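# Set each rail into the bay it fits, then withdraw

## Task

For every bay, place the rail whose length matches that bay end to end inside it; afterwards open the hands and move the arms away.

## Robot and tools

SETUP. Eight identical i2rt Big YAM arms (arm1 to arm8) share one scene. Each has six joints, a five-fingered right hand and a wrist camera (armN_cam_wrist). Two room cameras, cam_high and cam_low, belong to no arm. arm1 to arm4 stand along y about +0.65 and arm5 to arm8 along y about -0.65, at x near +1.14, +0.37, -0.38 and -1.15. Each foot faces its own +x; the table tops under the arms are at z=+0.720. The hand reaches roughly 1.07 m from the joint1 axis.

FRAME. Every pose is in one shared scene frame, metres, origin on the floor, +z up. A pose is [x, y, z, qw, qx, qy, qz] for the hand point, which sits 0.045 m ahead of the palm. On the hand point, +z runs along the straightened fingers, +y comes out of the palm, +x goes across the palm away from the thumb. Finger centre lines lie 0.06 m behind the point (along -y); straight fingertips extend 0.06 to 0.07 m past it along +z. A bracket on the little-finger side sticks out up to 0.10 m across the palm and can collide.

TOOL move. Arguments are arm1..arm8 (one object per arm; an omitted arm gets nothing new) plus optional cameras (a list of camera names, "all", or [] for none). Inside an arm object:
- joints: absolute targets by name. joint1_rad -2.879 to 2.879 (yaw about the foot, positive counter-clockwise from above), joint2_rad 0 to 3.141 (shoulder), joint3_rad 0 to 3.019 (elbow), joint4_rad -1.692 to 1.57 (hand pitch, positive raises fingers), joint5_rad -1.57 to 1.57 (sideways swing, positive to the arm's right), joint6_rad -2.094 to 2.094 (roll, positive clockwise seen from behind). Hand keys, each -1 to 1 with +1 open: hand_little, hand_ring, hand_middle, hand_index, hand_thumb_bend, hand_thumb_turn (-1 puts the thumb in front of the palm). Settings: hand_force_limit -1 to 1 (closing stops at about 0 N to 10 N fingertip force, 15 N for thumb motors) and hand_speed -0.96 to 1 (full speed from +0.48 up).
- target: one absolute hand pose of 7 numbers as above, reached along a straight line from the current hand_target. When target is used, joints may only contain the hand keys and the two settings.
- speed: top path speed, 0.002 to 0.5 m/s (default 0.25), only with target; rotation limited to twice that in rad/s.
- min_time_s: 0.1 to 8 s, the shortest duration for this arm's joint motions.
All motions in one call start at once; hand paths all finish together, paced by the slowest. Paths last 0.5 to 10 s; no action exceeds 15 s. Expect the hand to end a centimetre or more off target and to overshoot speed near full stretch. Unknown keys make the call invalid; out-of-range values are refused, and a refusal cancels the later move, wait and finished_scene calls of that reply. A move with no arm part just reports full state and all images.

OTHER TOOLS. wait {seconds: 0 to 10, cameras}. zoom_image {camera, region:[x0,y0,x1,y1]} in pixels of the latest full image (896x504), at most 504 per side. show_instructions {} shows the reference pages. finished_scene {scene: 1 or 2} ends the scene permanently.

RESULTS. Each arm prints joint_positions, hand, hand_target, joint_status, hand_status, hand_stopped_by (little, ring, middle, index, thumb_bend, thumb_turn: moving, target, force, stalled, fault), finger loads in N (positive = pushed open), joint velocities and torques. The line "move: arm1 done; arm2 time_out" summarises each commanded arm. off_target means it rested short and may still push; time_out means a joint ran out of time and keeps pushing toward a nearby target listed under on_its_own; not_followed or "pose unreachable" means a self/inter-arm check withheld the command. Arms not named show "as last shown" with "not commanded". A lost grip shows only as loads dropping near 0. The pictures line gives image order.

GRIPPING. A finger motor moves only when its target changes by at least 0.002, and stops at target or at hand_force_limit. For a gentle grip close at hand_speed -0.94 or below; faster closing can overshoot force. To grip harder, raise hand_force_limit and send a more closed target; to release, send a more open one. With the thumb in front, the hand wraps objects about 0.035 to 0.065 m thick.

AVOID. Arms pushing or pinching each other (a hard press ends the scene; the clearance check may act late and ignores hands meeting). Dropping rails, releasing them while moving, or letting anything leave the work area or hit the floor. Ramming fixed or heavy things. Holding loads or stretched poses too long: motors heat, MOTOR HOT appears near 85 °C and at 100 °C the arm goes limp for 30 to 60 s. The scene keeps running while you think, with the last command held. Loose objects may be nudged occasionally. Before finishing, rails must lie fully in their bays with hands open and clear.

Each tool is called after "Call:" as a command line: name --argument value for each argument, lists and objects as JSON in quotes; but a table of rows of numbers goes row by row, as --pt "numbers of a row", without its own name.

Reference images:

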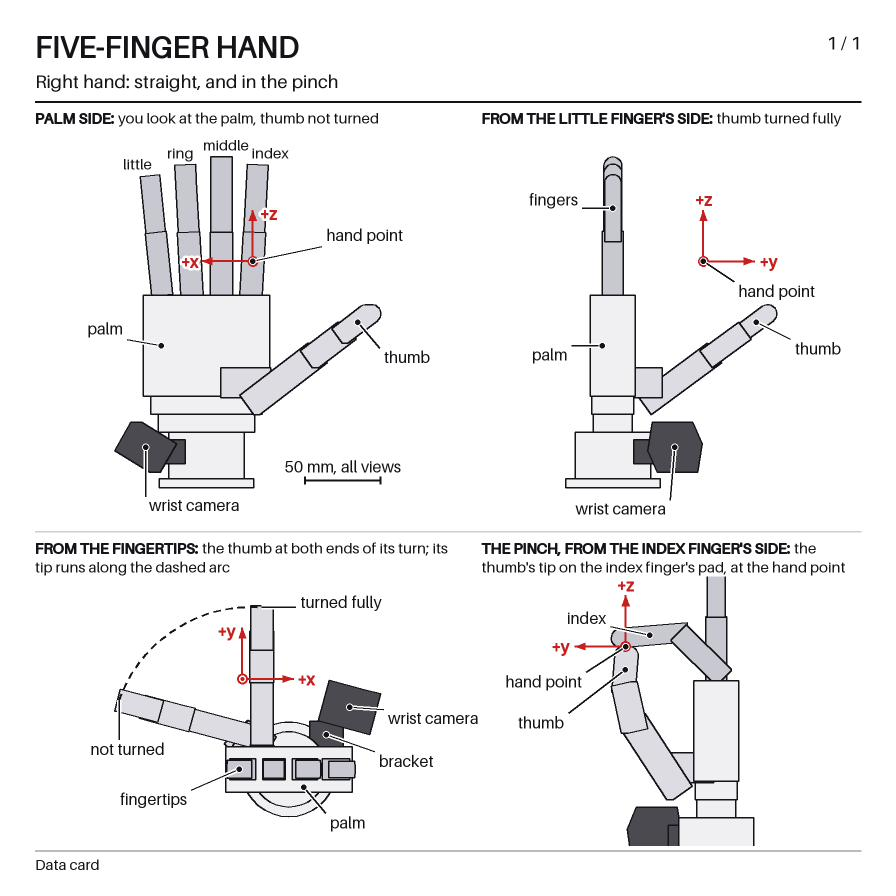

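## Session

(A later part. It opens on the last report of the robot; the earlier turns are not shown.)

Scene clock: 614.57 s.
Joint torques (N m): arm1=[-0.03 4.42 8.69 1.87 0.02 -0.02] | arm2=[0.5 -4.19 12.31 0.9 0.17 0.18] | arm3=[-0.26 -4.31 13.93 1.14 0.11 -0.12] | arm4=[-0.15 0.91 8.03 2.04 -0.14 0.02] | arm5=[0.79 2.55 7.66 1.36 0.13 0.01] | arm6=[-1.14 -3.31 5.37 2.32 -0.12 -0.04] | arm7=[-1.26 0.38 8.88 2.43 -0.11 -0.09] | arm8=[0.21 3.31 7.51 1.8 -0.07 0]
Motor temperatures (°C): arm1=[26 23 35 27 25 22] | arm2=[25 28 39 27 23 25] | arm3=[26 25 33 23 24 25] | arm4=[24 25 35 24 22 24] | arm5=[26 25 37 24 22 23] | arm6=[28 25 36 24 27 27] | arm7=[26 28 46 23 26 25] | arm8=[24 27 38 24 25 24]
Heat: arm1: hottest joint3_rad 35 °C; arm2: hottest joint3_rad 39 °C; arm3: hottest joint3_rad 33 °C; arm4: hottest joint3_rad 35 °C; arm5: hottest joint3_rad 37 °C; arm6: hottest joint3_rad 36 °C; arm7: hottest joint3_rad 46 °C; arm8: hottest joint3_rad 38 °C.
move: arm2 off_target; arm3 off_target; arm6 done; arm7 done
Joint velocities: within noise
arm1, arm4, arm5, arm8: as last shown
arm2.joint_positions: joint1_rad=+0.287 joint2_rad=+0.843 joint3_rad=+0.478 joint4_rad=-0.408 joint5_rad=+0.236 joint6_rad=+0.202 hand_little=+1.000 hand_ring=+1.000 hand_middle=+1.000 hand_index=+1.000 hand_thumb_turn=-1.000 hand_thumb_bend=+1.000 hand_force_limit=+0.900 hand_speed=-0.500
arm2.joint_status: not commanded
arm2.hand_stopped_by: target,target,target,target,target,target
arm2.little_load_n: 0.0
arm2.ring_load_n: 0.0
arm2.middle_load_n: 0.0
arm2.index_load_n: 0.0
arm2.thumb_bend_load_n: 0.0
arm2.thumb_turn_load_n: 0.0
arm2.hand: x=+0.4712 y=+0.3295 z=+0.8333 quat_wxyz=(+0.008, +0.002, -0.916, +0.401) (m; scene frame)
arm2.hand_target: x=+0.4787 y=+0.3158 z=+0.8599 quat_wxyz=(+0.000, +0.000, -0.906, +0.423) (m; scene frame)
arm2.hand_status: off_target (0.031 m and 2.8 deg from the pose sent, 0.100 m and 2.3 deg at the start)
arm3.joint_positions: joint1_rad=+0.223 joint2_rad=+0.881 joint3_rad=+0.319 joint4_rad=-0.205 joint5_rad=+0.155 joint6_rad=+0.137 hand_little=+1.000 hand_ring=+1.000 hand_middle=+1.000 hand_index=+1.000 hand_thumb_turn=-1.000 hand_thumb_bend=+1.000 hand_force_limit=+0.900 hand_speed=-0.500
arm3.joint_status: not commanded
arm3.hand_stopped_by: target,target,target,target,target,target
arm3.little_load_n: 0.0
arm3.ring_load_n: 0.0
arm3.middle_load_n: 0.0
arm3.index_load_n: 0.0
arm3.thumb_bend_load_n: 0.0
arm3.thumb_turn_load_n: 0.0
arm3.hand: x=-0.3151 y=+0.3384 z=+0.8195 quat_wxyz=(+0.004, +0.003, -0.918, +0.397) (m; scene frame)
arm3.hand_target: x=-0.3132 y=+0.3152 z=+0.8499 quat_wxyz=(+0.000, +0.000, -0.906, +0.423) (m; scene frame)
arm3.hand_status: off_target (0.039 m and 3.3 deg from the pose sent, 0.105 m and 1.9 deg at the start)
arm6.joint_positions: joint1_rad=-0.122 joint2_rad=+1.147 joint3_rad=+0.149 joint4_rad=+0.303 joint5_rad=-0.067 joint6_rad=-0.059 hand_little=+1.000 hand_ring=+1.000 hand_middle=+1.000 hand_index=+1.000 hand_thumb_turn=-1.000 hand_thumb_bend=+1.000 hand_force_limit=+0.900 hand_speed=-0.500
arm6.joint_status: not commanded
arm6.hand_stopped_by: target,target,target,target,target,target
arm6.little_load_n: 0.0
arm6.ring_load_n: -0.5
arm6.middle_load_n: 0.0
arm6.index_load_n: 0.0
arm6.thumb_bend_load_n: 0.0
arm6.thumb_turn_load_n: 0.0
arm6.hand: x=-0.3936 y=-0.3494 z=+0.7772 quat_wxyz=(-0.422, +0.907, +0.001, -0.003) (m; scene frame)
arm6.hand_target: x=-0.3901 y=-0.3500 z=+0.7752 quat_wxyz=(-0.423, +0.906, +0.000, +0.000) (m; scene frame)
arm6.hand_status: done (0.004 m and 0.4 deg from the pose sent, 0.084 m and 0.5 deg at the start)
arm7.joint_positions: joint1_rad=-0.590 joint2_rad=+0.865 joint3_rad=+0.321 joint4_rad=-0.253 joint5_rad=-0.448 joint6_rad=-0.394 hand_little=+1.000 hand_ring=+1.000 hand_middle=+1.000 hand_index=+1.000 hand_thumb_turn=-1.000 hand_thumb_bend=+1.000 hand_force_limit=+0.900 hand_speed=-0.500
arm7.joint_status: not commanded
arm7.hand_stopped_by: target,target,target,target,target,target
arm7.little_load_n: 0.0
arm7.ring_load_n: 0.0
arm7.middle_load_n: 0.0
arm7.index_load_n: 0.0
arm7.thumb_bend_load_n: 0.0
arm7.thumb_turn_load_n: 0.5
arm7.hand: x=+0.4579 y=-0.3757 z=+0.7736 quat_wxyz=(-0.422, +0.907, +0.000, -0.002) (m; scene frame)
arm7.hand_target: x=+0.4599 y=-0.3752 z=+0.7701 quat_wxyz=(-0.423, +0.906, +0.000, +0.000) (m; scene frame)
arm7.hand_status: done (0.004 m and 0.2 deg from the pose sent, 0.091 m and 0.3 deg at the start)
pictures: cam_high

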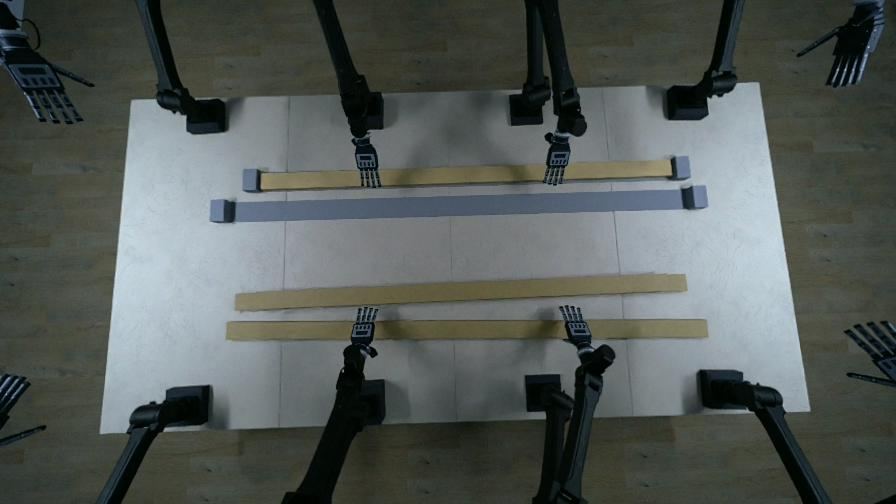

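Call:
move --arm2 '{"target":[0.471,0.43,0.95,0,0,-0.9063,0.4226],"speed":0.25}' --arm3 '{"target":[-0.315,0.43,0.95,0,0,-0.9063,0.4226],"speed":0.25}' --arm6 '{"target":[-0.39,-0.354,0.752,0.4226,-0.9063,0,0],"speed":0.06}' --arm7 '{"target":[0.462,-0.378,0.742,0.4226,-0.9063,0,0],"speed":0.06}'

Call:
move --arm6 '{"joints":{"hand_speed":-0.84,"hand_force_limit":-0.3,"hand_little":0.1,"hand_ring":0.1,"hand_middle":0.1,"hand_index":0.1}}' --arm7 '{"joints":{"hand_speed":-0.84,"hand_force_limit":-0.3,"hand_little":0.1,"hand_ring":0.1,"hand_middle":0.1,"hand_index":0.1}}'

Call:
move --arm6 '{"joints":{"hand_speed":-0.9,"hand_force_limit":0.5,"hand_little":0.0,"hand_ring":0.0,"hand_middle":0.0,"hand_index":0.0,"hand_thumb_bend":0.7}}' --arm7 '{"joints":{"hand_speed":-0.9,"hand_force_limit":0.5,"hand_little":0.0,"hand_ring":0.0,"hand_middle":0.0,"hand_index":0.0,"hand_thumb_bend":0.7}}'

Call:
move --arm6 '{"joints":{"hand_speed":-0.9,"hand_force_limit":0.9,"hand_thumb_bend":0.6}}' --arm7 '{"joints":{"hand_speed":-0.9,"hand_force_limit":0.9,"hand_thumb_bend":0.6}}' --cameras '["cam_high"]'

Scene clock: 630.87 s.
Joint torques (N m): arm1=[0.21 4.13 8.81 1.78 0.02 -0.02] | arm2=[0.79 -0.38 13.31 0.81 0.28 0.2] | arm3=[1.14 0.5 15.83 1.2 0.5 0.01] | arm4=[-0.03 0.67 7.97 1.94 -0.12 0.02] | arm5=[0.85 2.43 7.64 1.36 0.14 0.02] | arm6=[-0.67 -4.48 3.93 2.37 -0.13 -0.08] | arm7=[-1.38 0.03 8.14 2.55 -0.24 -0.12] | arm8=[0.21 3.37 7.53 1.8 -0.06 0]
Motor temperatures (°C): arm1=[26 23 35 27 25 22] | arm2=[25 28 41 27 23 25] | arm3=[26 25 35 23 24 25] | arm4=[24 25 35 24 22 24] | arm5=[26 25 37 24 22 23] | arm6=[28 24 35 24 27 27] | arm7=[26 28 44 23 26 24] | arm8=[23 27 39 24 25 24]
Heat: arm1: hottest joint3_rad 35 °C; arm2: hottest joint3_rad 41 °C; arm3: hottest joint3_rad 35 °C; arm4: hottest joint3_rad 35 °C; arm5: hottest joint3_rad 37 °C; arm6: hottest joint3_rad 35 °C; arm7: hottest joint3_rad 44 °C; arm8: hottest joint3_rad 39 °C.
move: arm2 off_target; arm3 off_target; arm6 done; arm7 done
Joint velocities: within noise
arm1, arm4, arm5, arm8: as last shown
arm1.middle_load_n: 0.5
arm2.joint_positions: joint1_rad=+0.503 joint2_rad=+0.425 joint3_rad=+0.594 joint4_rad=-0.992 joint5_rad=+0.394 joint6_rad=+0.349 hand_little=+1.000 hand_ring=+1.000 hand_middle=+1.000 hand_index=+1.000 hand_thumb_turn=-1.000 hand_thumb_bend=+1.000 hand_force_limit=+0.900 hand_speed=-0.500
arm2.joint_status: not commanded
arm2.hand_stopped_by: target,target,target,target,target,target
arm2.little_load_n: 0.0
arm2.ring_load_n: 0.0
arm2.middle_load_n: 0.0
arm2.index_load_n: 0.0
arm2.thumb_bend_load_n: 0.0
arm2.thumb_turn_load_n: 0.0
arm2.hand: x=+0.4653 y=+0.4351 z=+0.9212 quat_wxyz=(+0.014, +0.008, -0.915, +0.402) (m; scene frame)
arm2.hand_target: x=+0.4706 y=+0.4303 z=+0.9494 quat_wxyz=(-0.001, +0.000, -0.906, +0.423) (m; scene frame)
arm2.hand_status: off_target (0.030 m and 3.1 deg from the pose sent, 0.154 m and 2.8 deg at the start)
arm3.joint_positions: joint1_rad=+0.387 joint2_rad=+0.316 joint3_rad=+0.433 joint4_rad=-0.919 joint5_rad=+0.285 joint6_rad=+0.245 hand_little=+1.000 hand_ring=+1.000 hand_middle=+1.000 hand_index=+1.000 hand_thumb_turn=-1.000 hand_thumb_bend=+1.000 hand_force_limit=+0.900 hand_speed=-0.500
arm3.joint_status: not commanded
arm3.hand_stopped_by: target,target,target,target,target,target
arm3.little_load_n: 0.0
arm3.ring_load_n: 0.0
arm3.middle_load_n: 0.0
arm3.index_load_n: 0.0
arm3.thumb_bend_load_n: 0.0
arm3.thumb_turn_load_n: 0.0
arm3.hand: x=-0.3206 y=+0.4385 z=+0.9119 quat_wxyz=(+0.013, +0.005, -0.919, +0.394) (m; scene frame)
arm3.hand_target: x=-0.3154 y=+0.4303 z=+0.9487 quat_wxyz=(+0.000, +0.000, -0.906, +0.423) (m; scene frame)
arm3.hand_status: off_target (0.039 m and 3.9 deg from the pose sent, 0.159 m and 3.3 deg at the start)
arm6.joint_positions: joint1_rad=-0.124 joint2_rad=+1.309 joint3_rad=+0.120 joint4_rad=+0.494 joint5_rad=-0.069 joint6_rad=-0.059 hand_little=+1.000 hand_ring=+1.000 hand_middle=+1.000 hand_index=+1.000 hand_thumb_turn=-1.000 hand_thumb_bend=+1.000 hand_force_limit=+0.900 hand_speed=-0.500
arm6.joint_status: not commanded
arm6.hand_stopped_by: target,target,target,target,target,target
arm6.little_load_n: -0.5
arm6.ring_load_n: 0.0
arm6.middle_load_n: 0.0
arm6.index_load_n: -0.5
arm6.thumb_bend_load_n: 0.0
arm6.thumb_turn_load_n: 0.0
arm6.hand: x=-0.3937 y=-0.3528 z=+0.7540 quat_wxyz=(-0.422, +0.907, +0.001, -0.004) (m; scene frame)
arm6.hand_target: x=-0.3900 y=-0.3542 z=+0.7520 quat_wxyz=(-0.422, +0.906, +0.000, +0.000) (m; scene frame)
arm6.hand_status: done (0.004 m and 0.4 deg from the pose sent, 0.026 m and 0.4 deg at the start)
arm7.joint_positions: joint1_rad=-0.600 joint2_rad=+0.952 joint3_rad=+0.271 joint4_rad=-0.120 joint5_rad=-0.455 joint6_rad=-0.401 hand_little=+1.000 hand_ring=+1.000 hand_middle=+1.000 hand_index=+1.000 hand_thumb_turn=-1.000 hand_thumb_bend=+1.000 hand_force_limit=+0.900 hand_speed=-0.500
arm7.joint_status: not commanded
arm7.hand_stopped_by: target,target,target,target,target,target
arm7.little_load_n: 0.0
arm7.ring_load_n: 0.0
arm7.middle_load_n: 0.5
arm7.index_load_n: 0.0
arm7.thumb_bend_load_n: 0.0
arm7.thumb_turn_load_n: 0.0
arm7.hand: x=+0.4593 y=-0.3777 z=+0.7459 quat_wxyz=(-0.421, +0.907, -0.001, -0.003) (m; scene frame)
arm7.hand_target: x=+0.4620 y=-0.3781 z=+0.7423 quat_wxyz=(-0.423, +0.906, +0.000, +0.000) (m; scene frame)
arm7.hand_status: done (0.005 m and 0.4 deg from the pose sent, 0.032 m and 0.2 deg at the start)
pictures: none

Scene clock: 633.17 s.
Joint torques (N m): arm1=[-0.26 4.13 8.75 1.8 0.04 -0.03] | arm2=[0.26 0.79 13.44 0.76 0.31 0.18] | arm3=[1.55 0.44 15.91 1.17 0.44 0.08] | arm4=[-0.09 0.56 7.77 1.99 -0.1 0.04] | arm5=[0.91 2.49 7.64 1.35 0.14 0.01] | arm6=[-0.73 -4.07 3.95 1.96 -0.09 -0.04] | arm7=[-1.73 0.09 8.08 2.52 -0.16 -0.11] | arm8=[0.15 3.37 7.51 1.78 -0.06 0]
Motor temperatures (°C): arm1=[26 23 35 27 25 22] | arm2=[25 27 41 27 23 25] | arm3=[26 25 36 23 24 25] | arm4=[24 25 35 24 22 24] | arm5=[26 25 37 24 22 23] | arm6=[28 24 35 24 27 27] | arm7=[26 28 44 23 26 24] | arm8=[23 27 39 24 25 24]
Heat: arm1: hottest joint3_rad 35 °C; arm2: hottest joint3_rad 41 °C; arm3: hottest joint3_rad 36 °C; arm4: hottest joint3_rad 35 °C; arm5: hottest joint3_rad 37 °C; arm6: hottest joint3_rad 35 °C; arm7: hottest joint3_rad 44 °C; arm8: hottest joint3_rad 39 °C.
move: arm6 off_target; arm7 off_target
Joint velocities: within noise
arm1, arm2, arm3, arm4, arm5, arm8: as last shown
arm1.middle_load_n: 0.0
arm2.joint_positions: joint1_rad=+0.503 joint2_rad=+0.425 joint3_rad=+0.594 joint4_rad=-0.992 joint5_rad=+0.394 joint6_rad=+0.350 hand_little=+1.000 hand_ring=+1.000 hand_middle=+1.000 hand_index=+1.000 hand_thumb_turn=-1.000 hand_thumb_bend=+1.000 hand_force_limit=+0.900 hand_speed=-0.500
arm2.hand: x=+0.4652 y=+0.4351 z=+0.9211 quat_wxyz=(+0.014, +0.007, -0.915, +0.402) (m; scene frame)
arm2.hand_target: x=+0.4705 y=+0.4304 z=+0.9493 quat_wxyz=(+0.000, +0.000, -0.906, +0.422) (m; scene frame)
arm3.joint_positions: joint1_rad=+0.387 joint2_rad=+0.316 joint3_rad=+0.433 joint4_rad=-0.919 joint5_rad=+0.285 joint6_rad=+0.246 hand_little=+1.000 hand_ring=+1.000 hand_middle=+1.000 hand_index=+1.000 hand_thumb_turn=-1.000 hand_thumb_bend=+1.000 hand_force_limit=+0.900 hand_speed=-0.500
arm3.hand: x=-0.3206 y=+0.4386 z=+0.9118 quat_wxyz=(+0.013, +0.005, -0.919, +0.394) (m; scene frame)
arm3.hand_target: x=-0.3154 y=+0.4303 z=+0.9487 quat_wxyz=(-0.001, +0.000, -0.906, +0.423) (m; scene frame)
arm5.ring_load_n: -0.5
arm5.middle_load_n: -0.5
arm6.joint_positions: joint1_rad=-0.125 joint2_rad=+1.310 joint3_rad=+0.120 joint4_rad=+0.504 joint5_rad=-0.071 joint6_rad=-0.062 hand_little=+0.158 hand_ring=+0.203 hand_middle=+0.233 hand_index=+0.233 hand_thumb_turn=-1.000 hand_thumb_bend=+1.000 hand_force_limit=-0.300 hand_speed=-0.840
arm6.joint_status: hand_little off_target (ended at +0.158, target +0.100); hand_ring off_target (ended at +0.203, target +0.100); hand_middle off_target (ended at +0.233, target +0.100); hand_index off_target (ended at +0.233, target +0.100); the others done
arm6.hand_stopped_by: force,force,force,force,target,target
arm6.little_load_n: 6.5
arm6.ring_load_n: 4.5
arm6.middle_load_n: 1.5
arm6.index_load_n: 2.5
arm6.thumb_bend_load_n: 2.0
arm6.thumb_turn_load_n: 2.5
arm6.hand: x=-0.3931 y=-0.3508 z=+0.7554 quat_wxyz=(-0.426, +0.905, +0.002, -0.003) (m; scene frame)
arm6.hand_target: x=-0.3900 y=-0.3540 z=+0.7521 quat_wxyz=(-0.422, +0.906, +0.000, +0.000) (m; scene frame)
arm6.hand_status: not commanded
arm7.joint_positions: joint1_rad=-0.601 joint2_rad=+0.955 joint3_rad=+0.271 joint4_rad=-0.118 joint5_rad=-0.457 joint6_rad=-0.402 hand_little=+0.187 hand_ring=+0.217 hand_middle=+0.233 hand_index=+0.218 hand_thumb_turn=-1.000 hand_thumb_bend=+1.001 hand_force_limit=-0.300 hand_speed=-0.840
arm7.joint_status: hand_little off_target (ended at +0.187, target +0.100); hand_ring off_target (ended at +0.217, target +0.100); hand_middle off_target (ended at +0.233, target +0.100); hand_index off_target (ended at +0.218, target +0.100); the others done
arm7.hand_stopped_by: force,force,force,force,target,target
arm7.little_load_n: 5.5
arm7.ring_load_n: 3.0
arm7.middle_load_n: 2.5
arm7.index_load_n: 7.5
arm7.thumb_bend_load_n: 3.0
arm7.thumb_turn_load_n: 1.5
arm7.hand: x=+0.4594 y=-0.3775 z=+0.7457 quat_wxyz=(-0.422, +0.907, +0.000, -0.003) (m; scene frame)
arm7.hand_target: x=+0.4620 y=-0.3781 z=+0.7423 quat_wxyz=(-0.423, +0.906, +0.000, +0.000) (m; scene frame)
arm7.hand_status: not commanded
pictures: none

Scene clock: 634.60 s.
Joint torques (N m): arm1=[-0.15 4.31 8.75 1.8 0.04 -0.01] | arm2=[0.91 -0.5 13.33 0.8 0.3 0.15] | arm3=[1.73 -0.56 15.77 1.22 0.39 0.02] | arm4=[-0.26 -0.09 7.91 1.91 -0.1 0.06] | arm5=[0.91 2.43 7.65 1.35 0.14 0.01] | arm6=[-0.73 -3.96 3.96 2.02 0 -0.01] | arm7=[-1.26 -0.38 8.12 2.55 -0.06 -0.09] | arm8=[0.21 3.31 7.53 1.8 -0.06 0]
Motor temperatures (°C): arm1=[26 23 35 27 25 22] | arm2=[25 27 41 27 23 25] | arm3=[26 25 37 23 24 25] | arm4=[24 25 35 24 22 24] | arm5=[26 25 37 24 22 23] | arm6=[28 24 35 24 27 27] | arm7=[26 28 44 23 26 24] | arm8=[23 27 39 24 25 24]
Heat: arm1: hottest joint3_rad 35 °C; arm2: hottest joint3_rad 41 °C; arm3: hottest joint3_rad 37 °C; arm4: hottest joint3_rad 35 °C; arm5: hottest joint3_rad 37 °C; arm6: hottest joint3_rad 35 °C; arm7: hottest joint3_rad 44 °C; arm8: hottest joint3_rad 39 °C.
move: arm6 off_target; arm7 off_target
Joint velocities: within noise
arm1, arm2, arm3, arm4, arm5, arm8: as last shown
arm2.middle_load_n: -0.5
arm2.thumb_bend_load_n: 0.5
arm5.ring_load_n: 0.0
arm5.middle_load_n: 0.0
arm6.joint_positions: joint1_rad=-0.125 joint2_rad=+1.310 joint3_rad=+0.120 joint4_rad=+0.504 joint5_rad=-0.072 joint6_rad=-0.063 hand_little=+0.143 hand_ring=+0.188 hand_middle=+0.209 hand_index=+0.209 hand_thumb_turn=-1.000 hand_thumb_bend=+0.990 hand_force_limit=+0.500 hand_speed=-0.900
arm6.joint_status: hand_little off_target (ended at +0.143, target +0.000); hand_ring off_target (ended at +0.188, target +0.000); hand_middle off_target (ended at +0.209, target +0.000); hand_index off_target (ended at +0.209, target +0.000); hand_thumb_bend off_target (ended at +0.990, target +0.700); the others done
arm6.hand_stopped_by: force,force,force,force,force,target
arm6.little_load_n: 7.0
arm6.ring_load_n: 6.0
arm6.middle_load_n: 8.5
arm6.index_load_n: 9.5
arm6.thumb_bend_load_n: 11.0
arm6.thumb_turn_load_n: 3.5
arm6.hand: x=-0.3935 y=-0.3508 z=+0.7555 quat_wxyz=(-0.427, +0.904, +0.003, -0.003) (m; scene frame)
arm6.hand_target: x=-0.3900 y=-0.3540 z=+0.7521 quat_wxyz=(-0.422, +0.906, +0.000, +0.000) (m; scene frame)
arm6.hand_status: not commanded
arm7.joint_positions: joint1_rad=-0.601 joint2_rad=+0.955 joint3_rad=+0.271 joint4_rad=-0.118 joint5_rad=-0.459 joint6_rad=-0.406 hand_little=+0.171 hand_ring=+0.201 hand_middle=+0.217 hand_index=+0.218 hand_thumb_turn=-1.000 hand_thumb_bend=+0.990 hand_force_limit=+0.500 hand_speed=-0.900
arm7.joint_status: hand_little off_target (ended at +0.171, target +0.000); hand_ring off_target (ended at +0.201, target +0.000); hand_middle off_target (ended at +0.217, target +0.000); hand_index off_target (ended at +0.218, target +0.000); hand_thumb_bend off_target (ended at +0.990, target +0.700); the others done
arm7.hand_stopped_by: force,force,force,force,force,target
arm7.little_load_n: 8.0
arm7.ring_load_n: 7.5
arm7.middle_load_n: 9.0
arm7.index_load_n: 4.0
arm7.thumb_bend_load_n: 10.5
arm7.thumb_turn_load_n: 4.0
arm7.hand: x=+0.4592 y=-0.3775 z=+0.7456 quat_wxyz=(-0.422, +0.907, +0.002, -0.003) (m; scene frame)
arm7.hand_target: x=+0.4620 y=-0.3781 z=+0.7422 quat_wxyz=(-0.422, +0.906, +0.000, +0.000) (m; scene frame)
arm7.hand_status: not commanded
arm8.ring_load_n: -0.5
pictures: none

Scene clock: 635.23 s.
Joint torques (N m): arm1=[0.03 4.31 8.8 1.77 0.02 -0.03] | arm2=[1.32 0.62 13.29 0.84 0.3 0.21] | arm3=[1.44 -0.15 15.75 1.32 0.45 0.05] | arm4=[-0.32 0.97 7.68 2.22 -0.11 0] | arm5=[0.97 2.49 7.66 1.35 0.13 0.01] | arm6=[-0.85 -3.43 3.97 2.1 0.01 -0.02] | arm7=[-1.14 -0.03 8.06 2.54 -0.06 -0.08] | arm8=[0.15 3.31 7.53 1.8 -0.07 0]
Motor temperatures (°C): arm1=[26 23 35 27 25 22] | arm2=[25 27 41 27 23 25] | arm3=[26 25 37 23 24 25] | arm4=[24 25 35 24 22 24] | arm5=[26 25 37 24 22 23] | arm6=[28 24 35 24 27 27] | arm7=[26 28 44 23 26 24] | arm8=[23 27 39 24 25 24]
Heat: arm1: hottest joint3_rad 35 °C; arm2: hottest joint3_rad 41 °C; arm3: hottest joint3_rad 37 °C; arm4: hottest joint3_rad 35 °C; arm5: hottest joint3_rad 37 °C; arm6: hottest joint3_rad 35 °C; arm7: hottest joint3_rad 44 °C; arm8: hottest joint3_rad 39 °C.
move: arm6 off_target; arm7 off_target
Joint velocities: within noise
arm1, arm2, arm3, arm4, arm5, arm8: as last shown
arm2.middle_load_n: 0.0
arm2.thumb_bend_load_n: 0.0
arm6.joint_positions: joint1_rad=-0.125 joint2_rad=+1.310 joint3_rad=+0.120 joint4_rad=+0.504 joint5_rad=-0.072 joint6_rad=-0.063 hand_little=+0.143 hand_ring=+0.188 hand_middle=+0.209 hand_index=+0.209 hand_thumb_turn=-1.000 hand_thumb_bend=+0.984 hand_force_limit=+0.900 hand_speed=-0.900
arm6.joint_status: hand_thumb_bend off_target (ended at +0.984, target +0.600); the others done
arm6.hand_stopped_by: force,force,force,force,force,target
arm6.little_load_n: 7.0
arm6.ring_load_n: 6.0
arm6.middle_load_n: 8.5
arm6.index_load_n: 9.5
arm6.thumb_bend_load_n: 13.5
arm6.thumb_turn_load_n: 3.5
arm6.hand: x=-0.3935 y=-0.3508 z=+0.7555 quat_wxyz=(-0.427, +0.904, +0.003, -0.003) (m; scene frame)
arm6.hand_target: x=-0.3900 y=-0.3540 z=+0.7521 quat_wxyz=(-0.422, +0.906, +0.000, +0.000) (m; scene frame)
arm6.hand_status: not commanded
arm7.joint_positions: joint1_rad=-0.601 joint2_rad=+0.955 joint3_rad=+0.271 joint4_rad=-0.118 joint5_rad=-0.459 joint6_rad=-0.406 hand_little=+0.171 hand_ring=+0.201 hand_middle=+0.217 hand_index=+0.218 hand_thumb_turn=-1.000 hand_thumb_bend=+0.984 hand_force_limit=+0.900 hand_speed=-0.900
arm7.joint_status: hand_thumb_bend off_target (ended at +0.984, target +0.600); the others done
arm7.hand_stopped_by: force,force,force,force,force,target
arm7.little_load_n: 8.5
arm7.ring_load_n: 8.0
arm7.middle_load_n: 9.0
arm7.index_load_n: 4.5
arm7.thumb_bend_load_n: 13.5
arm7.thumb_turn_load_n: 4.0
arm7.hand: x=+0.4592 y=-0.3775 z=+0.7456 quat_wxyz=(-0.422, +0.907, +0.002, -0.003) (m; scene frame)
arm7.hand_target: x=+0.4620 y=-0.3781 z=+0.7422 quat_wxyz=(-0.422, +0.906, +0.000, +0.000) (m; scene frame)
arm7.hand_status: not commanded
arm8.ring_load_n: 0.0
pictures: cam_high

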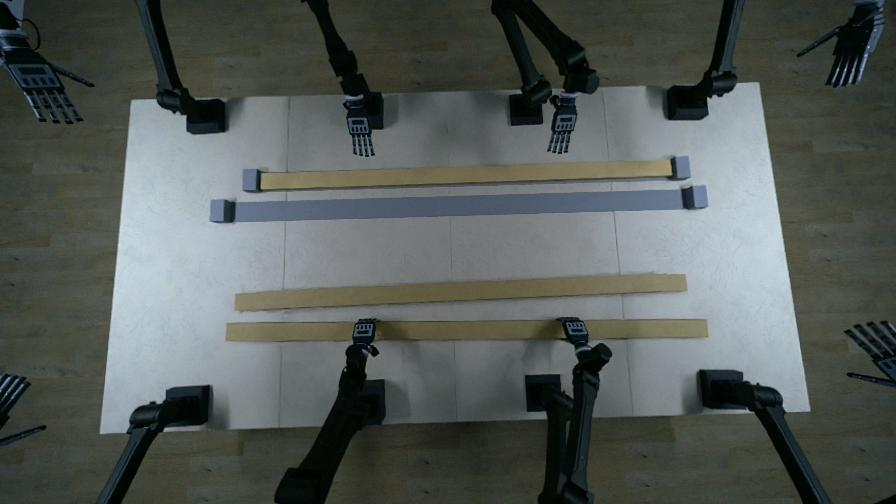

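Call:
move --arm6 '{"target":[-0.392,-0.33,0.845,0.4226,-0.9063,0,0],"speed":0.06}' --arm7 '{"target":[0.460,-0.35,0.837,0.4226,-0.9063,0,0],"speed":0.06}'

Call:
move --arm6 '{"target":[-0.396,-0.30,0.895,0.4226,-0.9063,0,0],"speed":0.08}' --arm7 '{"target":[0.456,-0.315,0.89,0.4226,-0.9063,0,0],"speed":0.08}' --cameras '["cam_high","cam_low"]'

Scene clock: 647.73 s.
Joint torques (N m): arm1=[0.15 4.31 8.75 1.85 0.02 -0.03] | arm2=[0.38 0.32 13.52 0.76 0.25 0.15] | arm3=[1.26 0.56 15.92 1.24 0.45 0.07] | arm4=[-0.56 0.5 7.71 2.14 -0.04 0.05] | arm5=[0.85 2.49 7.66 1.36 0.13 0.01] | arm6=[0.56 -3.84 11.47 1.39 0.04 0.11] | arm7=[-0.44 -4.13 20.12 1.47 -0.92 0.47] | arm8=[0.21 3.31 7.51 1.78 -0.07 0]
Motor temperatures (°C): arm1=[26 23 35 27 25 22] | arm2=[25 27 42 27 23 25] | arm3=[26 25 42 23 24 25] | arm4=[24 25 35 24 22 24] | arm5=[26 25 37 24 22 23] | arm6=[28 24 35 24 27 27] | arm7=[26 28 44 23 26 24] | arm8=[23 27 39 24 25 24]
Heat: arm1: hottest joint3_rad 35 °C; arm2: hottest joint3_rad 42 °C; arm3: hottest joint3_rad 42 °C; arm4: hottest joint3_rad 35 °C; arm5: hottest joint3_rad 37 °C; arm6: hottest joint3_rad 35 °C; arm7: hottest joint3_rad 44 °C; arm8: hottest joint3_rad 39 °C.
move: arm6 off_target; arm7 off_target
Joint velocities: within noise
arm1, arm2, arm3, arm4, arm5, arm8: as last shown
arm2.ring_load_n: -0.5
arm4.thumb_turn_load_n: -0.5
arm6.joint_positions: joint1_rad=-0.119 joint2_rad=+0.910 joint3_rad=+0.241 joint4_rad=-0.076 joint5_rad=-0.057 joint6_rad=-0.062 hand_little=+0.142 hand_ring=+0.187 hand_middle=+0.208 hand_index=+0.208 hand_thumb_turn=-1.000 hand_thumb_bend=+0.981 hand_force_limit=+0.900 hand_speed=-0.900
arm6.joint_status: not commanded
arm6.hand_stopped_by: force,force,force,force,force,target
arm6.little_load_n: 0.0
arm6.ring_load_n: 0.0
arm6.middle_load_n: 0.0
arm6.index_load_n: 0.0
arm6.thumb_bend_load_n: 0.0
arm6.thumb_turn_load_n: 0.0
arm6.hand: x=-0.3921 y=-0.3525 z=+0.8206 quat_wxyz=(-0.399, +0.917, +0.001, +0.000) (m; scene frame)
arm6.hand_target: x=-0.3921 y=-0.3309 z=+0.8451 quat_wxyz=(-0.423, +0.906, +0.000, +0.000) (m; scene frame)
arm6.hand_status: off_target (0.033 m and 3.0 deg from the pose sent, 0.092 m and 0.7 deg at the start)
arm7.joint_positions: joint1_rad=-0.552 joint2_rad=+0.860 joint3_rad=+0.330 joint4_rad=-0.433 joint5_rad=-0.397 joint6_rad=-0.415 hand_little=+0.171 hand_ring=+0.201 hand_middle=+0.217 hand_index=+0.218 hand_thumb_turn=-1.000 hand_thumb_bend=+0.985 hand_force_limit=+0.900 hand_speed=-0.900
arm7.joint_status: not commanded
arm7.hand_stopped_by: force,force,force,force,force,target
arm7.little_load_n: 5.5
arm7.ring_load_n: 7.0
arm7.middle_load_n: 9.5
arm7.index_load_n: 7.5
arm7.thumb_bend_load_n: 12.5
arm7.thumb_turn_load_n: 10.0
arm7.hand: x=+0.4377 y=-0.4080 z=+0.7554 quat_wxyz=(-0.348, +0.937, -0.001, -0.025) (m; scene frame)
arm7.hand_target: x=+0.4567 y=-0.3571 z=+0.8317 quat_wxyz=(-0.424, +0.906, +0.002, -0.002) (m; scene frame)
arm7.hand_status: off_target (0.103 m and 9.7 deg from the pose sent, 0.095 m and 0.5 deg at the start; pose on its path clipped on 27 of 77 steps)
pictures: none

Scene clock: 649.33 s.
Joint torques (N m): arm1=[-0.03 4.31 8.72 1.84 0.02 -0.04] | arm2=[0.38 -0.09 13.38 0.83 0.29 0.21] | arm3=[1.61 0.5 15.87 1.2 0.46 0.04] | arm4=[-1.14 0.91 7.71 2.25 -0.07 0.04] | arm5=[0.91 2.49 7.64 1.32 0.14 0.01] | arm6=[1.26 -3.84 12.46 1.39 0.06 0.09] | arm7=[0.03 -4.07 20.29 1.68 -0.8 0.48] | arm8=[0.15 3.37 7.54 1.8 -0.07 0]
Motor temperatures (°C): arm1=[26 23 35 27 25 22] | arm2=[25 27 42 27 23 25] | arm3=[26 25 42 23 24 25] | arm4=[24 25 35 24 22 24] | arm5=[26 25 37 24 22 23] | arm6=[28 24 35 24 27 27] | arm7=[26 28 45 23 26 24] | arm8=[23 27 39 24 25 24]
Heat: arm1: hottest joint3_rad 35 °C; arm2: hottest joint3_rad 42 °C; arm3: hottest joint3_rad 42 °C; arm4: hottest joint3_rad 35 °C; arm5: hottest joint3_rad 37 °C; arm6: hottest joint3_rad 35 °C; arm7: hottest joint3_rad 45 °C; arm8: hottest joint3_rad 39 °C.
move: arm6 off_target; arm7 off_target
Joint velocities: within noise
arm1, arm2, arm3, arm4, arm5, arm8: as last shown
arm2.ring_load_n: 0.0
arm4.thumb_turn_load_n: 0.0
arm6.joint_positions: joint1_rad=-0.099 joint2_rad=+0.900 joint3_rad=+0.388 joint4_rad=-0.229 joint5_rad=-0.037 joint6_rad=-0.046 hand_little=+0.142 hand_ring=+0.187 hand_middle=+0.208 hand_index=+0.208 hand_thumb_turn=-1.000 hand_thumb_bend=+0.981 hand_force_limit=+0.900 hand_speed=-0.900
arm6.joint_status: not commanded
arm6.hand_stopped_by: force,force,force,force,force,target
arm6.little_load_n: 0.0
arm6.ring_load_n: 0.0
arm6.middle_load_n: 0.0
arm6.index_load_n: 0.0
arm6.thumb_bend_load_n: 0.0
arm6.thumb_turn_load_n: 0.0
arm6.hand: x=-0.3929 y=-0.3212 z=+0.8688 quat_wxyz=(-0.400, +0.916, -0.001, +0.002) (m; scene frame)
arm6.hand_target: x=-0.3960 y=-0.3013 z=+0.8952 quat_wxyz=(-0.423, +0.906, +0.000, +0.000) (m; scene frame)
arm6.hand_status: off_target (0.034 m and 2.8 deg from the pose sent, 0.091 m and 3.0 deg at the start)
arm7.joint_positions: joint1_rad=-0.497 joint2_rad=+0.823 joint3_rad=+0.330 joint4_rad=-0.455 joint5_rad=-0.360 joint6_rad=-0.371 hand_little=+0.171 hand_ring=+0.201 hand_middle=+0.217 hand_index=+0.218 hand_thumb_turn=-1.000 hand_thumb_bend=+0.985 hand_force_limit=+0.900 hand_speed=-0.900
arm7.joint_status: not commanded
arm7.hand_stopped_by: force,force,force,force,force,target
arm7.little_load_n: 6.0
arm7.ring_load_n: 7.0
arm7.middle_load_n: 9.0
arm7.index_load_n: 7.0
arm7.thumb_bend_load_n: 12.5
arm7.thumb_turn_load_n: 9.0
arm7.hand: x=+0.4272 y=-0.4074 z=+0.7600 quat_wxyz=(-0.345, +0.938, +0.000, -0.022) (m; scene frame)
arm7.hand_target: x=+0.4424 y=-0.3564 z=+0.8373 quat_wxyz=(-0.424, +0.906, +0.002, -0.003) (m; scene frame)
arm7.hand_status: off_target (0.162 m and 9.9 deg from the pose sent, 0.165 m and 9.7 deg at the start; pose on its path clipped on 46 of 48 steps)
arm8.ring_load_n: -0.5
pictures: cam_high, cam_low

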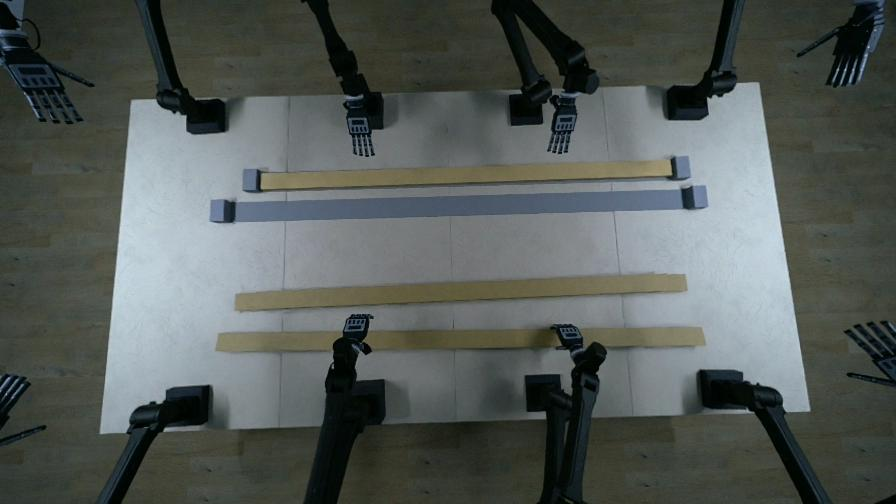

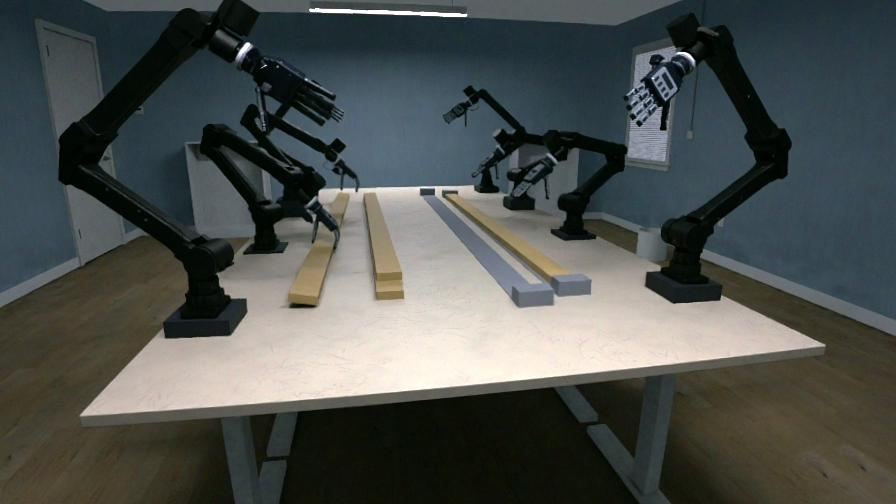

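Call:
move --arm6 '{"target":[-0.41,-0.385,0.86,0.4226,-0.9063,0,0],"speed":0.15}' --arm7 '{"target":[0.426,-0.398,0.747,0.4226,-0.9063,0,0],"speed":0.06}'

Call:
move --arm7 '{"joints":{"hand_speed":-0.6,"hand_little":1,"hand_ring":1,"hand_middle":1,"hand_index":1,"hand_thumb_bend":1}}' --arm6 '{"joints":{"hand_speed":-0.5,"hand_little":1,"hand_ring":1,"hand_middle":1,"hand_index":1,"hand_thumb_bend":1}}' --cameras '["cam_high"]'

Call:
zoom_image --camera "cam_high" --region '[205, 290, 285, 370]'

Call:
zoom_image --camera "cam_high" --region '[640, 290, 720, 370]'

Scene clock: 666.77 s.
Joint torques (N m): arm1=[0.03 4.01 8.77 1.81 0.03 -0.03] | arm2=[0.56 -0.21 13.16 0.84 0.29 0.17] | arm3=[1.73 0.21 15.87 1.13 0.46 0.05] | arm4=[-0.62 0.67 7.77 1.96 -0.12 0.06] | arm5=[0.91 2.55 7.64 1.36 0.14 0.01] | arm6=[1.61 -1.73 8.77 1.54 0.09 0.13] | arm7=[-1.14 1.32 9.33 3 0.35 0.11] | arm8=[0.21 3.37 7.51 1.78 -0.07 0]
Motor temperatures (°C): arm1=[26 23 35 27 25 22] | arm2=[25 27 43 27 23 25] | arm3=[26 25 46 23 24 25] | arm4=[24 25 35 24 22 24] | arm5=[26 25 37 24 22 23] | arm6=[28 24 38 24 26 27] | arm7=[26 28 54 23 26 25] | arm8=[23 27 39 24 25 24]
Heat: arm1: hottest joint3_rad 35 °C; arm2: hottest joint3_rad 43 °C; arm3: hottest joint3_rad 46 °C; arm4: hottest joint3_rad 35 °C; arm5: hottest joint3_rad 37 °C; arm6: hottest joint3_rad 38 °C; arm7: hottest joint3_rad 54 °C; arm8: hottest joint3_rad 39 °C.
move: arm6 done; arm7 done
Joint velocities: within noise
arm1.joint_positions: joint1_rad=+0.161 joint2_rad=+0.542 joint3_rad=+1.331 joint4_rad=-1.419 joint5_rad=-0.133 joint6_rad=-1.445 hand_little=+1.000 hand_ring=+1.000 hand_middle=+1.000 hand_index=+1.000 hand_thumb_turn=+1.000 hand_thumb_bend=+1.000 hand_force_limit=+0.000 hand_speed=-0.800
arm1.joint_status: not commanded
arm1.hand_stopped_by: target,target,target,target,target,target
arm1.little_load_n: 0.0
arm1.ring_load_n: 0.0
arm1.middle_load_n: 0.0
arm1.index_load_n: 0.0
arm1.thumb_bend_load_n: 0.0
arm1.thumb_turn_load_n: 0.0
arm1.hand: x=+1.1381 y=+0.4625 z=+1.2338 quat_wxyz=(+0.233, +0.648, -0.605, +0.399) (m; scene frame)
arm1.hand_target: x=+1.1379 y=+0.4635 z=+1.2436 quat_wxyz=(+0.240, +0.645, -0.601, +0.407) (m; scene frame)
arm1.hand_status: not commanded
arm2, arm3: as last shown
arm2.middle_load_n: -0.5
arm3.ring_load_n: -0.5
arm4.joint_positions: joint1_rad=-0.268 joint2_rad=+0.629 joint3_rad=+1.398 joint4_rad=-1.367 joint5_rad=-0.217 joint6_rad=-1.085 hand_little=+1.000 hand_ring=+1.000 hand_middle=+1.000 hand_index=+1.000 hand_thumb_turn=+1.000 hand_thumb_bend=+1.000 hand_force_limit=+0.000 hand_speed=-0.800
arm4.joint_status: not commanded
arm4.hand_stopped_by: target,target,target,target,target,target
arm4.little_load_n: 0.0
arm4.ring_load_n: 0.0
arm4.middle_load_n: 0.0
arm4.index_load_n: 0.0
arm4.thumb_bend_load_n: 0.0
arm4.thumb_turn_load_n: 0.0
arm4.hand: x=-1.1984 y=+0.4319 z=+1.2351 quat_wxyz=(+0.206, +0.414, -0.777, +0.428) (m; scene frame)
arm4.hand_target: x=-1.1983 y=+0.4323 z=+1.2476 quat_wxyz=(+0.214, +0.412, -0.770, +0.438) (m; scene frame)
arm4.hand_status: not commanded
arm5.joint_positions: joint1_rad=+0.011 joint2_rad=+0.614 joint3_rad=+1.457 joint4_rad=-1.493 joint5_rad=-0.095 joint6_rad=-1.307 hand_little=+1.000 hand_ring=+1.000 hand_middle=+1.000 hand_index=+1.000 hand_thumb_turn=+1.000 hand_thumb_bend=+1.000 hand_force_limit=+0.000 hand_speed=-0.800
arm5.joint_status: not commanded
arm5.hand_stopped_by: target,target,target,target,target,target
arm5.little_load_n: 0.0
arm5.ring_load_n: 0.0
arm5.middle_load_n: 0.0
arm5.index_load_n: 0.0
arm5.thumb_bend_load_n: 0.0
arm5.thumb_turn_load_n: 0.0
arm5.hand: x=-1.1150 y=-0.4527 z=+1.2485 quat_wxyz=(-0.385, +0.688, +0.572, +0.224) (m; scene frame)
arm5.hand_target: x=-1.1149 y=-0.4531 z=+1.2579 quat_wxyz=(-0.394, +0.684, +0.569, +0.230) (m; scene frame)
arm5.hand_status: not commanded
arm6.joint_positions: joint1_rad=-0.036 joint2_rad=+0.567 joint3_rad=+0.230 joint4_rad=-0.356 joint5_rad=+0.012 joint6_rad=-0.006 hand_little=+0.142 hand_ring=+0.187 hand_middle=+0.208 hand_index=+0.208 hand_thumb_turn=-1.000 hand_thumb_bend=+0.981 hand_force_limit=+0.900 hand_speed=-0.900
arm6.joint_status: not commanded
arm6.hand_stopped_by: force,force,force,force,force,target
arm6.little_load_n: 0.0
arm6.ring_load_n: 0.0
arm6.middle_load_n: 0.0
arm6.index_load_n: 0.0
arm6.thumb_bend_load_n: 0.0
arm6.thumb_turn_load_n: 0.0
arm6.hand: x=-0.4065 y=-0.3832 z=+0.8600 quat_wxyz=(-0.423, +0.906, -0.001, +0.004) (m; scene frame)
arm6.hand_target: x=-0.4099 y=-0.3849 z=+0.8599 quat_wxyz=(-0.423, +0.906, +0.000, +0.000) (m; scene frame)
arm6.hand_status: done (0.004 m and 0.4 deg from the pose sent, 0.067 m and 2.8 deg at the start)
arm7.joint_positions: joint1_rad=-0.498 joint2_rad=+0.748 joint3_rad=+0.199 joint4_rad=-0.243 joint5_rad=-0.395 joint6_rad=-0.343 hand_little=+0.171 hand_ring=+0.201 hand_middle=+0.217 hand_index=+0.218 hand_thumb_turn=-1.000 hand_thumb_bend=+0.985 hand_force_limit=+0.900 hand_speed=-0.900
arm7.joint_status: not commanded
arm7.hand_stopped_by: force,force,force,force,force,target
arm7.little_load_n: 5.5
arm7.ring_load_n: 6.5
arm7.middle_load_n: 9.0
arm7.index_load_n: 5.0
arm7.thumb_bend_load_n: 13.5
arm7.thumb_turn_load_n: 5.5
arm7.hand: x=+0.4206 y=-0.4032 z=+0.7450 quat_wxyz=(-0.414, +0.910, +0.009, -0.009) (m; scene frame)
arm7.hand_target: x=+0.4260 y=-0.3984 z=+0.7474 quat_wxyz=(-0.423, +0.906, +0.000, +0.000) (m; scene frame)
arm7.hand_status: done (0.008 m and 1.8 deg from the pose sent, 0.016 m and 9.9 deg at the start)
arm8.joint_positions: joint1_rad=-0.155 joint2_rad=+0.618 joint3_rad=+1.318 joint4_rad=-1.293 joint5_rad=-0.218 joint6_rad=-1.221 hand_little=+1.000 hand_ring=+1.000 hand_middle=+1.000 hand_index=+1.000 hand_thumb_turn=+1.000 hand_thumb_bend=+1.000 hand_force_limit=+0.000 hand_speed=-0.800
arm8.joint_status: not commanded
arm8.hand_stopped_by: target,target,target,target,target,target
arm8.little_load_n: 0.0
arm8.ring_load_n: 0.0
arm8.middle_load_n: 0.0
arm8.index_load_n: 0.0
arm8.thumb_bend_load_n: 0.0
arm8.thumb_turn_load_n: 0.0
arm8.hand: x=+1.1831 y=-0.4101 z=+1.2144 quat_wxyz=(-0.411, +0.742, +0.478, +0.228) (m; scene frame)
arm8.hand_target: x=+1.1830 y=-0.4103 z=+1.2243 quat_wxyz=(-0.418, +0.737, +0.476, +0.235) (m; scene frame)
arm8.hand_status: not commanded
pictures: none

Scene clock: 668.00 s.
Joint torques (N m): arm1=[-0.15 4.19 8.76 1.73 0.02 -0.03] | arm2=[1.2 0.15 13.48 0.76 0.26 0.22] | arm3=[1.85 0.09 15.77 1.06 0.42 0.05] | arm4=[-0.79 0.26 7.99 2.13 -0.15 -0.01] | arm5=[0.85 2.49 7.65 1.33 0.13 0.01] | arm6=[1.44 -1.38 8.73 1.47 0.05 0.1] | arm7=[-1.08 1.08 9.37 2.77 -0.03 0.03] | arm8=[0.21 3.37 7.51 1.78 -0.07 0]
Motor temperatures (°C): arm1=[26 23 35 27 25 22] | arm2=[25 27 43 27 23 25] | arm3=[26 25 46 23 24 25] | arm4=[24 25 35 24 22 24] | arm5=[26 25 37 24 22 23] | arm6=[28 24 38 24 26 27] | arm7=[26 28 53 23 26 25] | arm8=[23 27 39 24 25 24]
Heat: arm1: hottest joint3_rad 35 °C; arm2: hottest joint3_rad 43 °C; arm3: hottest joint3_rad 46 °C; arm4: hottest joint3_rad 35 °C; arm5: hottest joint3_rad 37 °C; arm6: hottest joint3_rad 38 °C; arm7: hottest joint3_rad 53 °C; arm8: hottest joint3_rad 39 °C.
move: arm6 done; arm7 done
Joint velocities: within noise
arm1, arm2, arm3, arm4, arm5, arm8: as last shown
arm1.little_load_n: -0.5
arm2.middle_load_n: 0.0
arm3.ring_load_n: 0.0
arm3.thumb_turn_load_n: 0.5
arm4.ring_load_n: 0.5
arm4.thumb_turn_load_n: 0.5
arm6.joint_positions: joint1_rad=-0.036 joint2_rad=+0.566 joint3_rad=+0.230 joint4_rad=-0.356 joint5_rad=+0.013 joint6_rad=-0.006 hand_little=+1.000 hand_ring=+1.000 hand_middle=+1.000 hand_index=+1.000 hand_thumb_turn=-1.000 hand_thumb_bend=+1.000 hand_force_limit=+0.900 hand_speed=-0.500
arm6.joint_status: all done
arm6.hand_stopped_by: target,target,target,target,target,target
arm6.little_load_n: 0.0
arm6.ring_load_n: 0.0
arm6.middle_load_n: 0.0
arm6.index_load_n: 0.0
arm6.thumb_bend_load_n: 0.0
arm6.thumb_turn_load_n: 0.0
arm6.hand: x=-0.4065 y=-0.3832 z=+0.8600 quat_wxyz=(-0.423, +0.906, -0.001, +0.004) (m; scene frame)
arm6.hand_target: x=-0.4100 y=-0.3849 z=+0.8599 quat_wxyz=(-0.423, +0.906, +0.000, +0.000) (m; scene frame)
arm6.hand_status: not commanded
arm7.joint_positions: joint1_rad=-0.498 joint2_rad=+0.749 joint3_rad=+0.198 joint4_rad=-0.239 joint5_rad=-0.385 joint6_rad=-0.337 hand_little=+1.000 hand_ring=+1.000 hand_middle=+1.000 hand_index=+1.000 hand_thumb_turn=-1.000 hand_thumb_bend=+1.000 hand_force_limit=+0.900 hand_speed=-0.600
arm7.joint_status: all done
arm7.hand_stopped_by: target,target,target,target,target,target
arm7.little_load_n: 0.0
arm7.ring_load_n: 0.0
arm7.middle_load_n: 0.0
arm7.index_load_n: 0.0
arm7.thumb_bend_load_n: 0.5
arm7.thumb_turn_load_n: 0.5
arm7.hand: x=+0.4223 y=-0.4031 z=+0.7444 quat_wxyz=(-0.414, +0.910, +0.004, -0.005) (m; scene frame)
arm7.hand_target: x=+0.4259 y=-0.3985 z=+0.7474 quat_wxyz=(-0.423, +0.906, +0.000, +0.000) (m; scene frame)
arm7.hand_status: not commanded
pictures: cam_high

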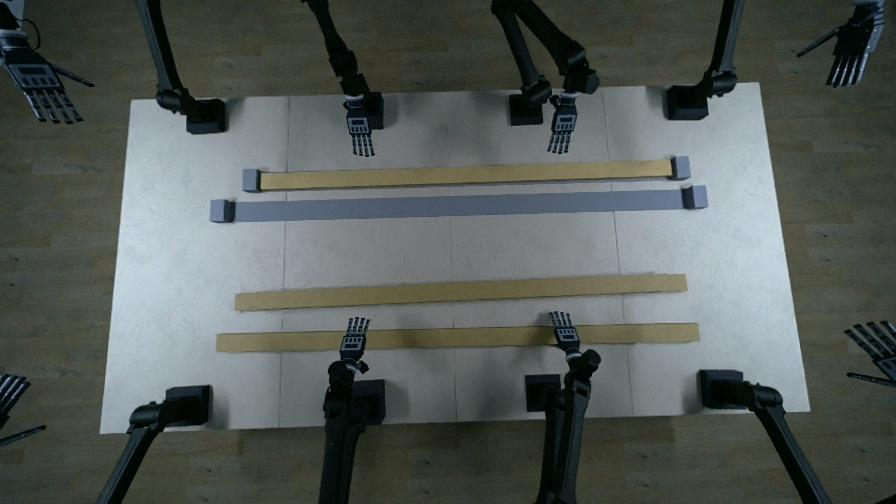

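Scaled by 6.300.

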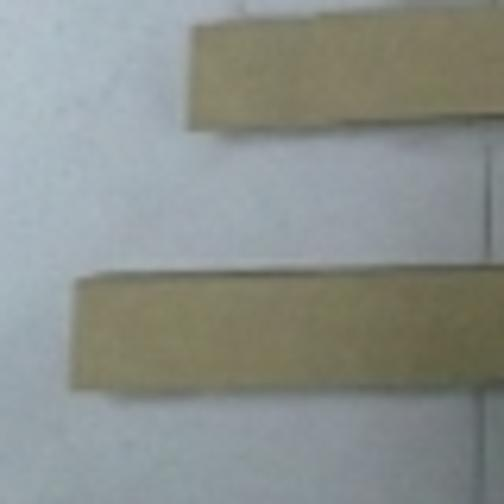

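Scaled by 6.300.

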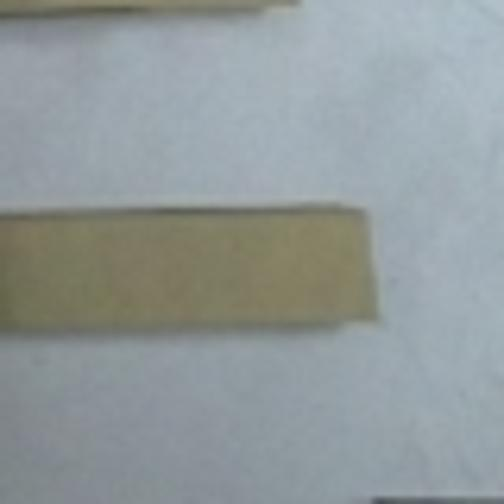

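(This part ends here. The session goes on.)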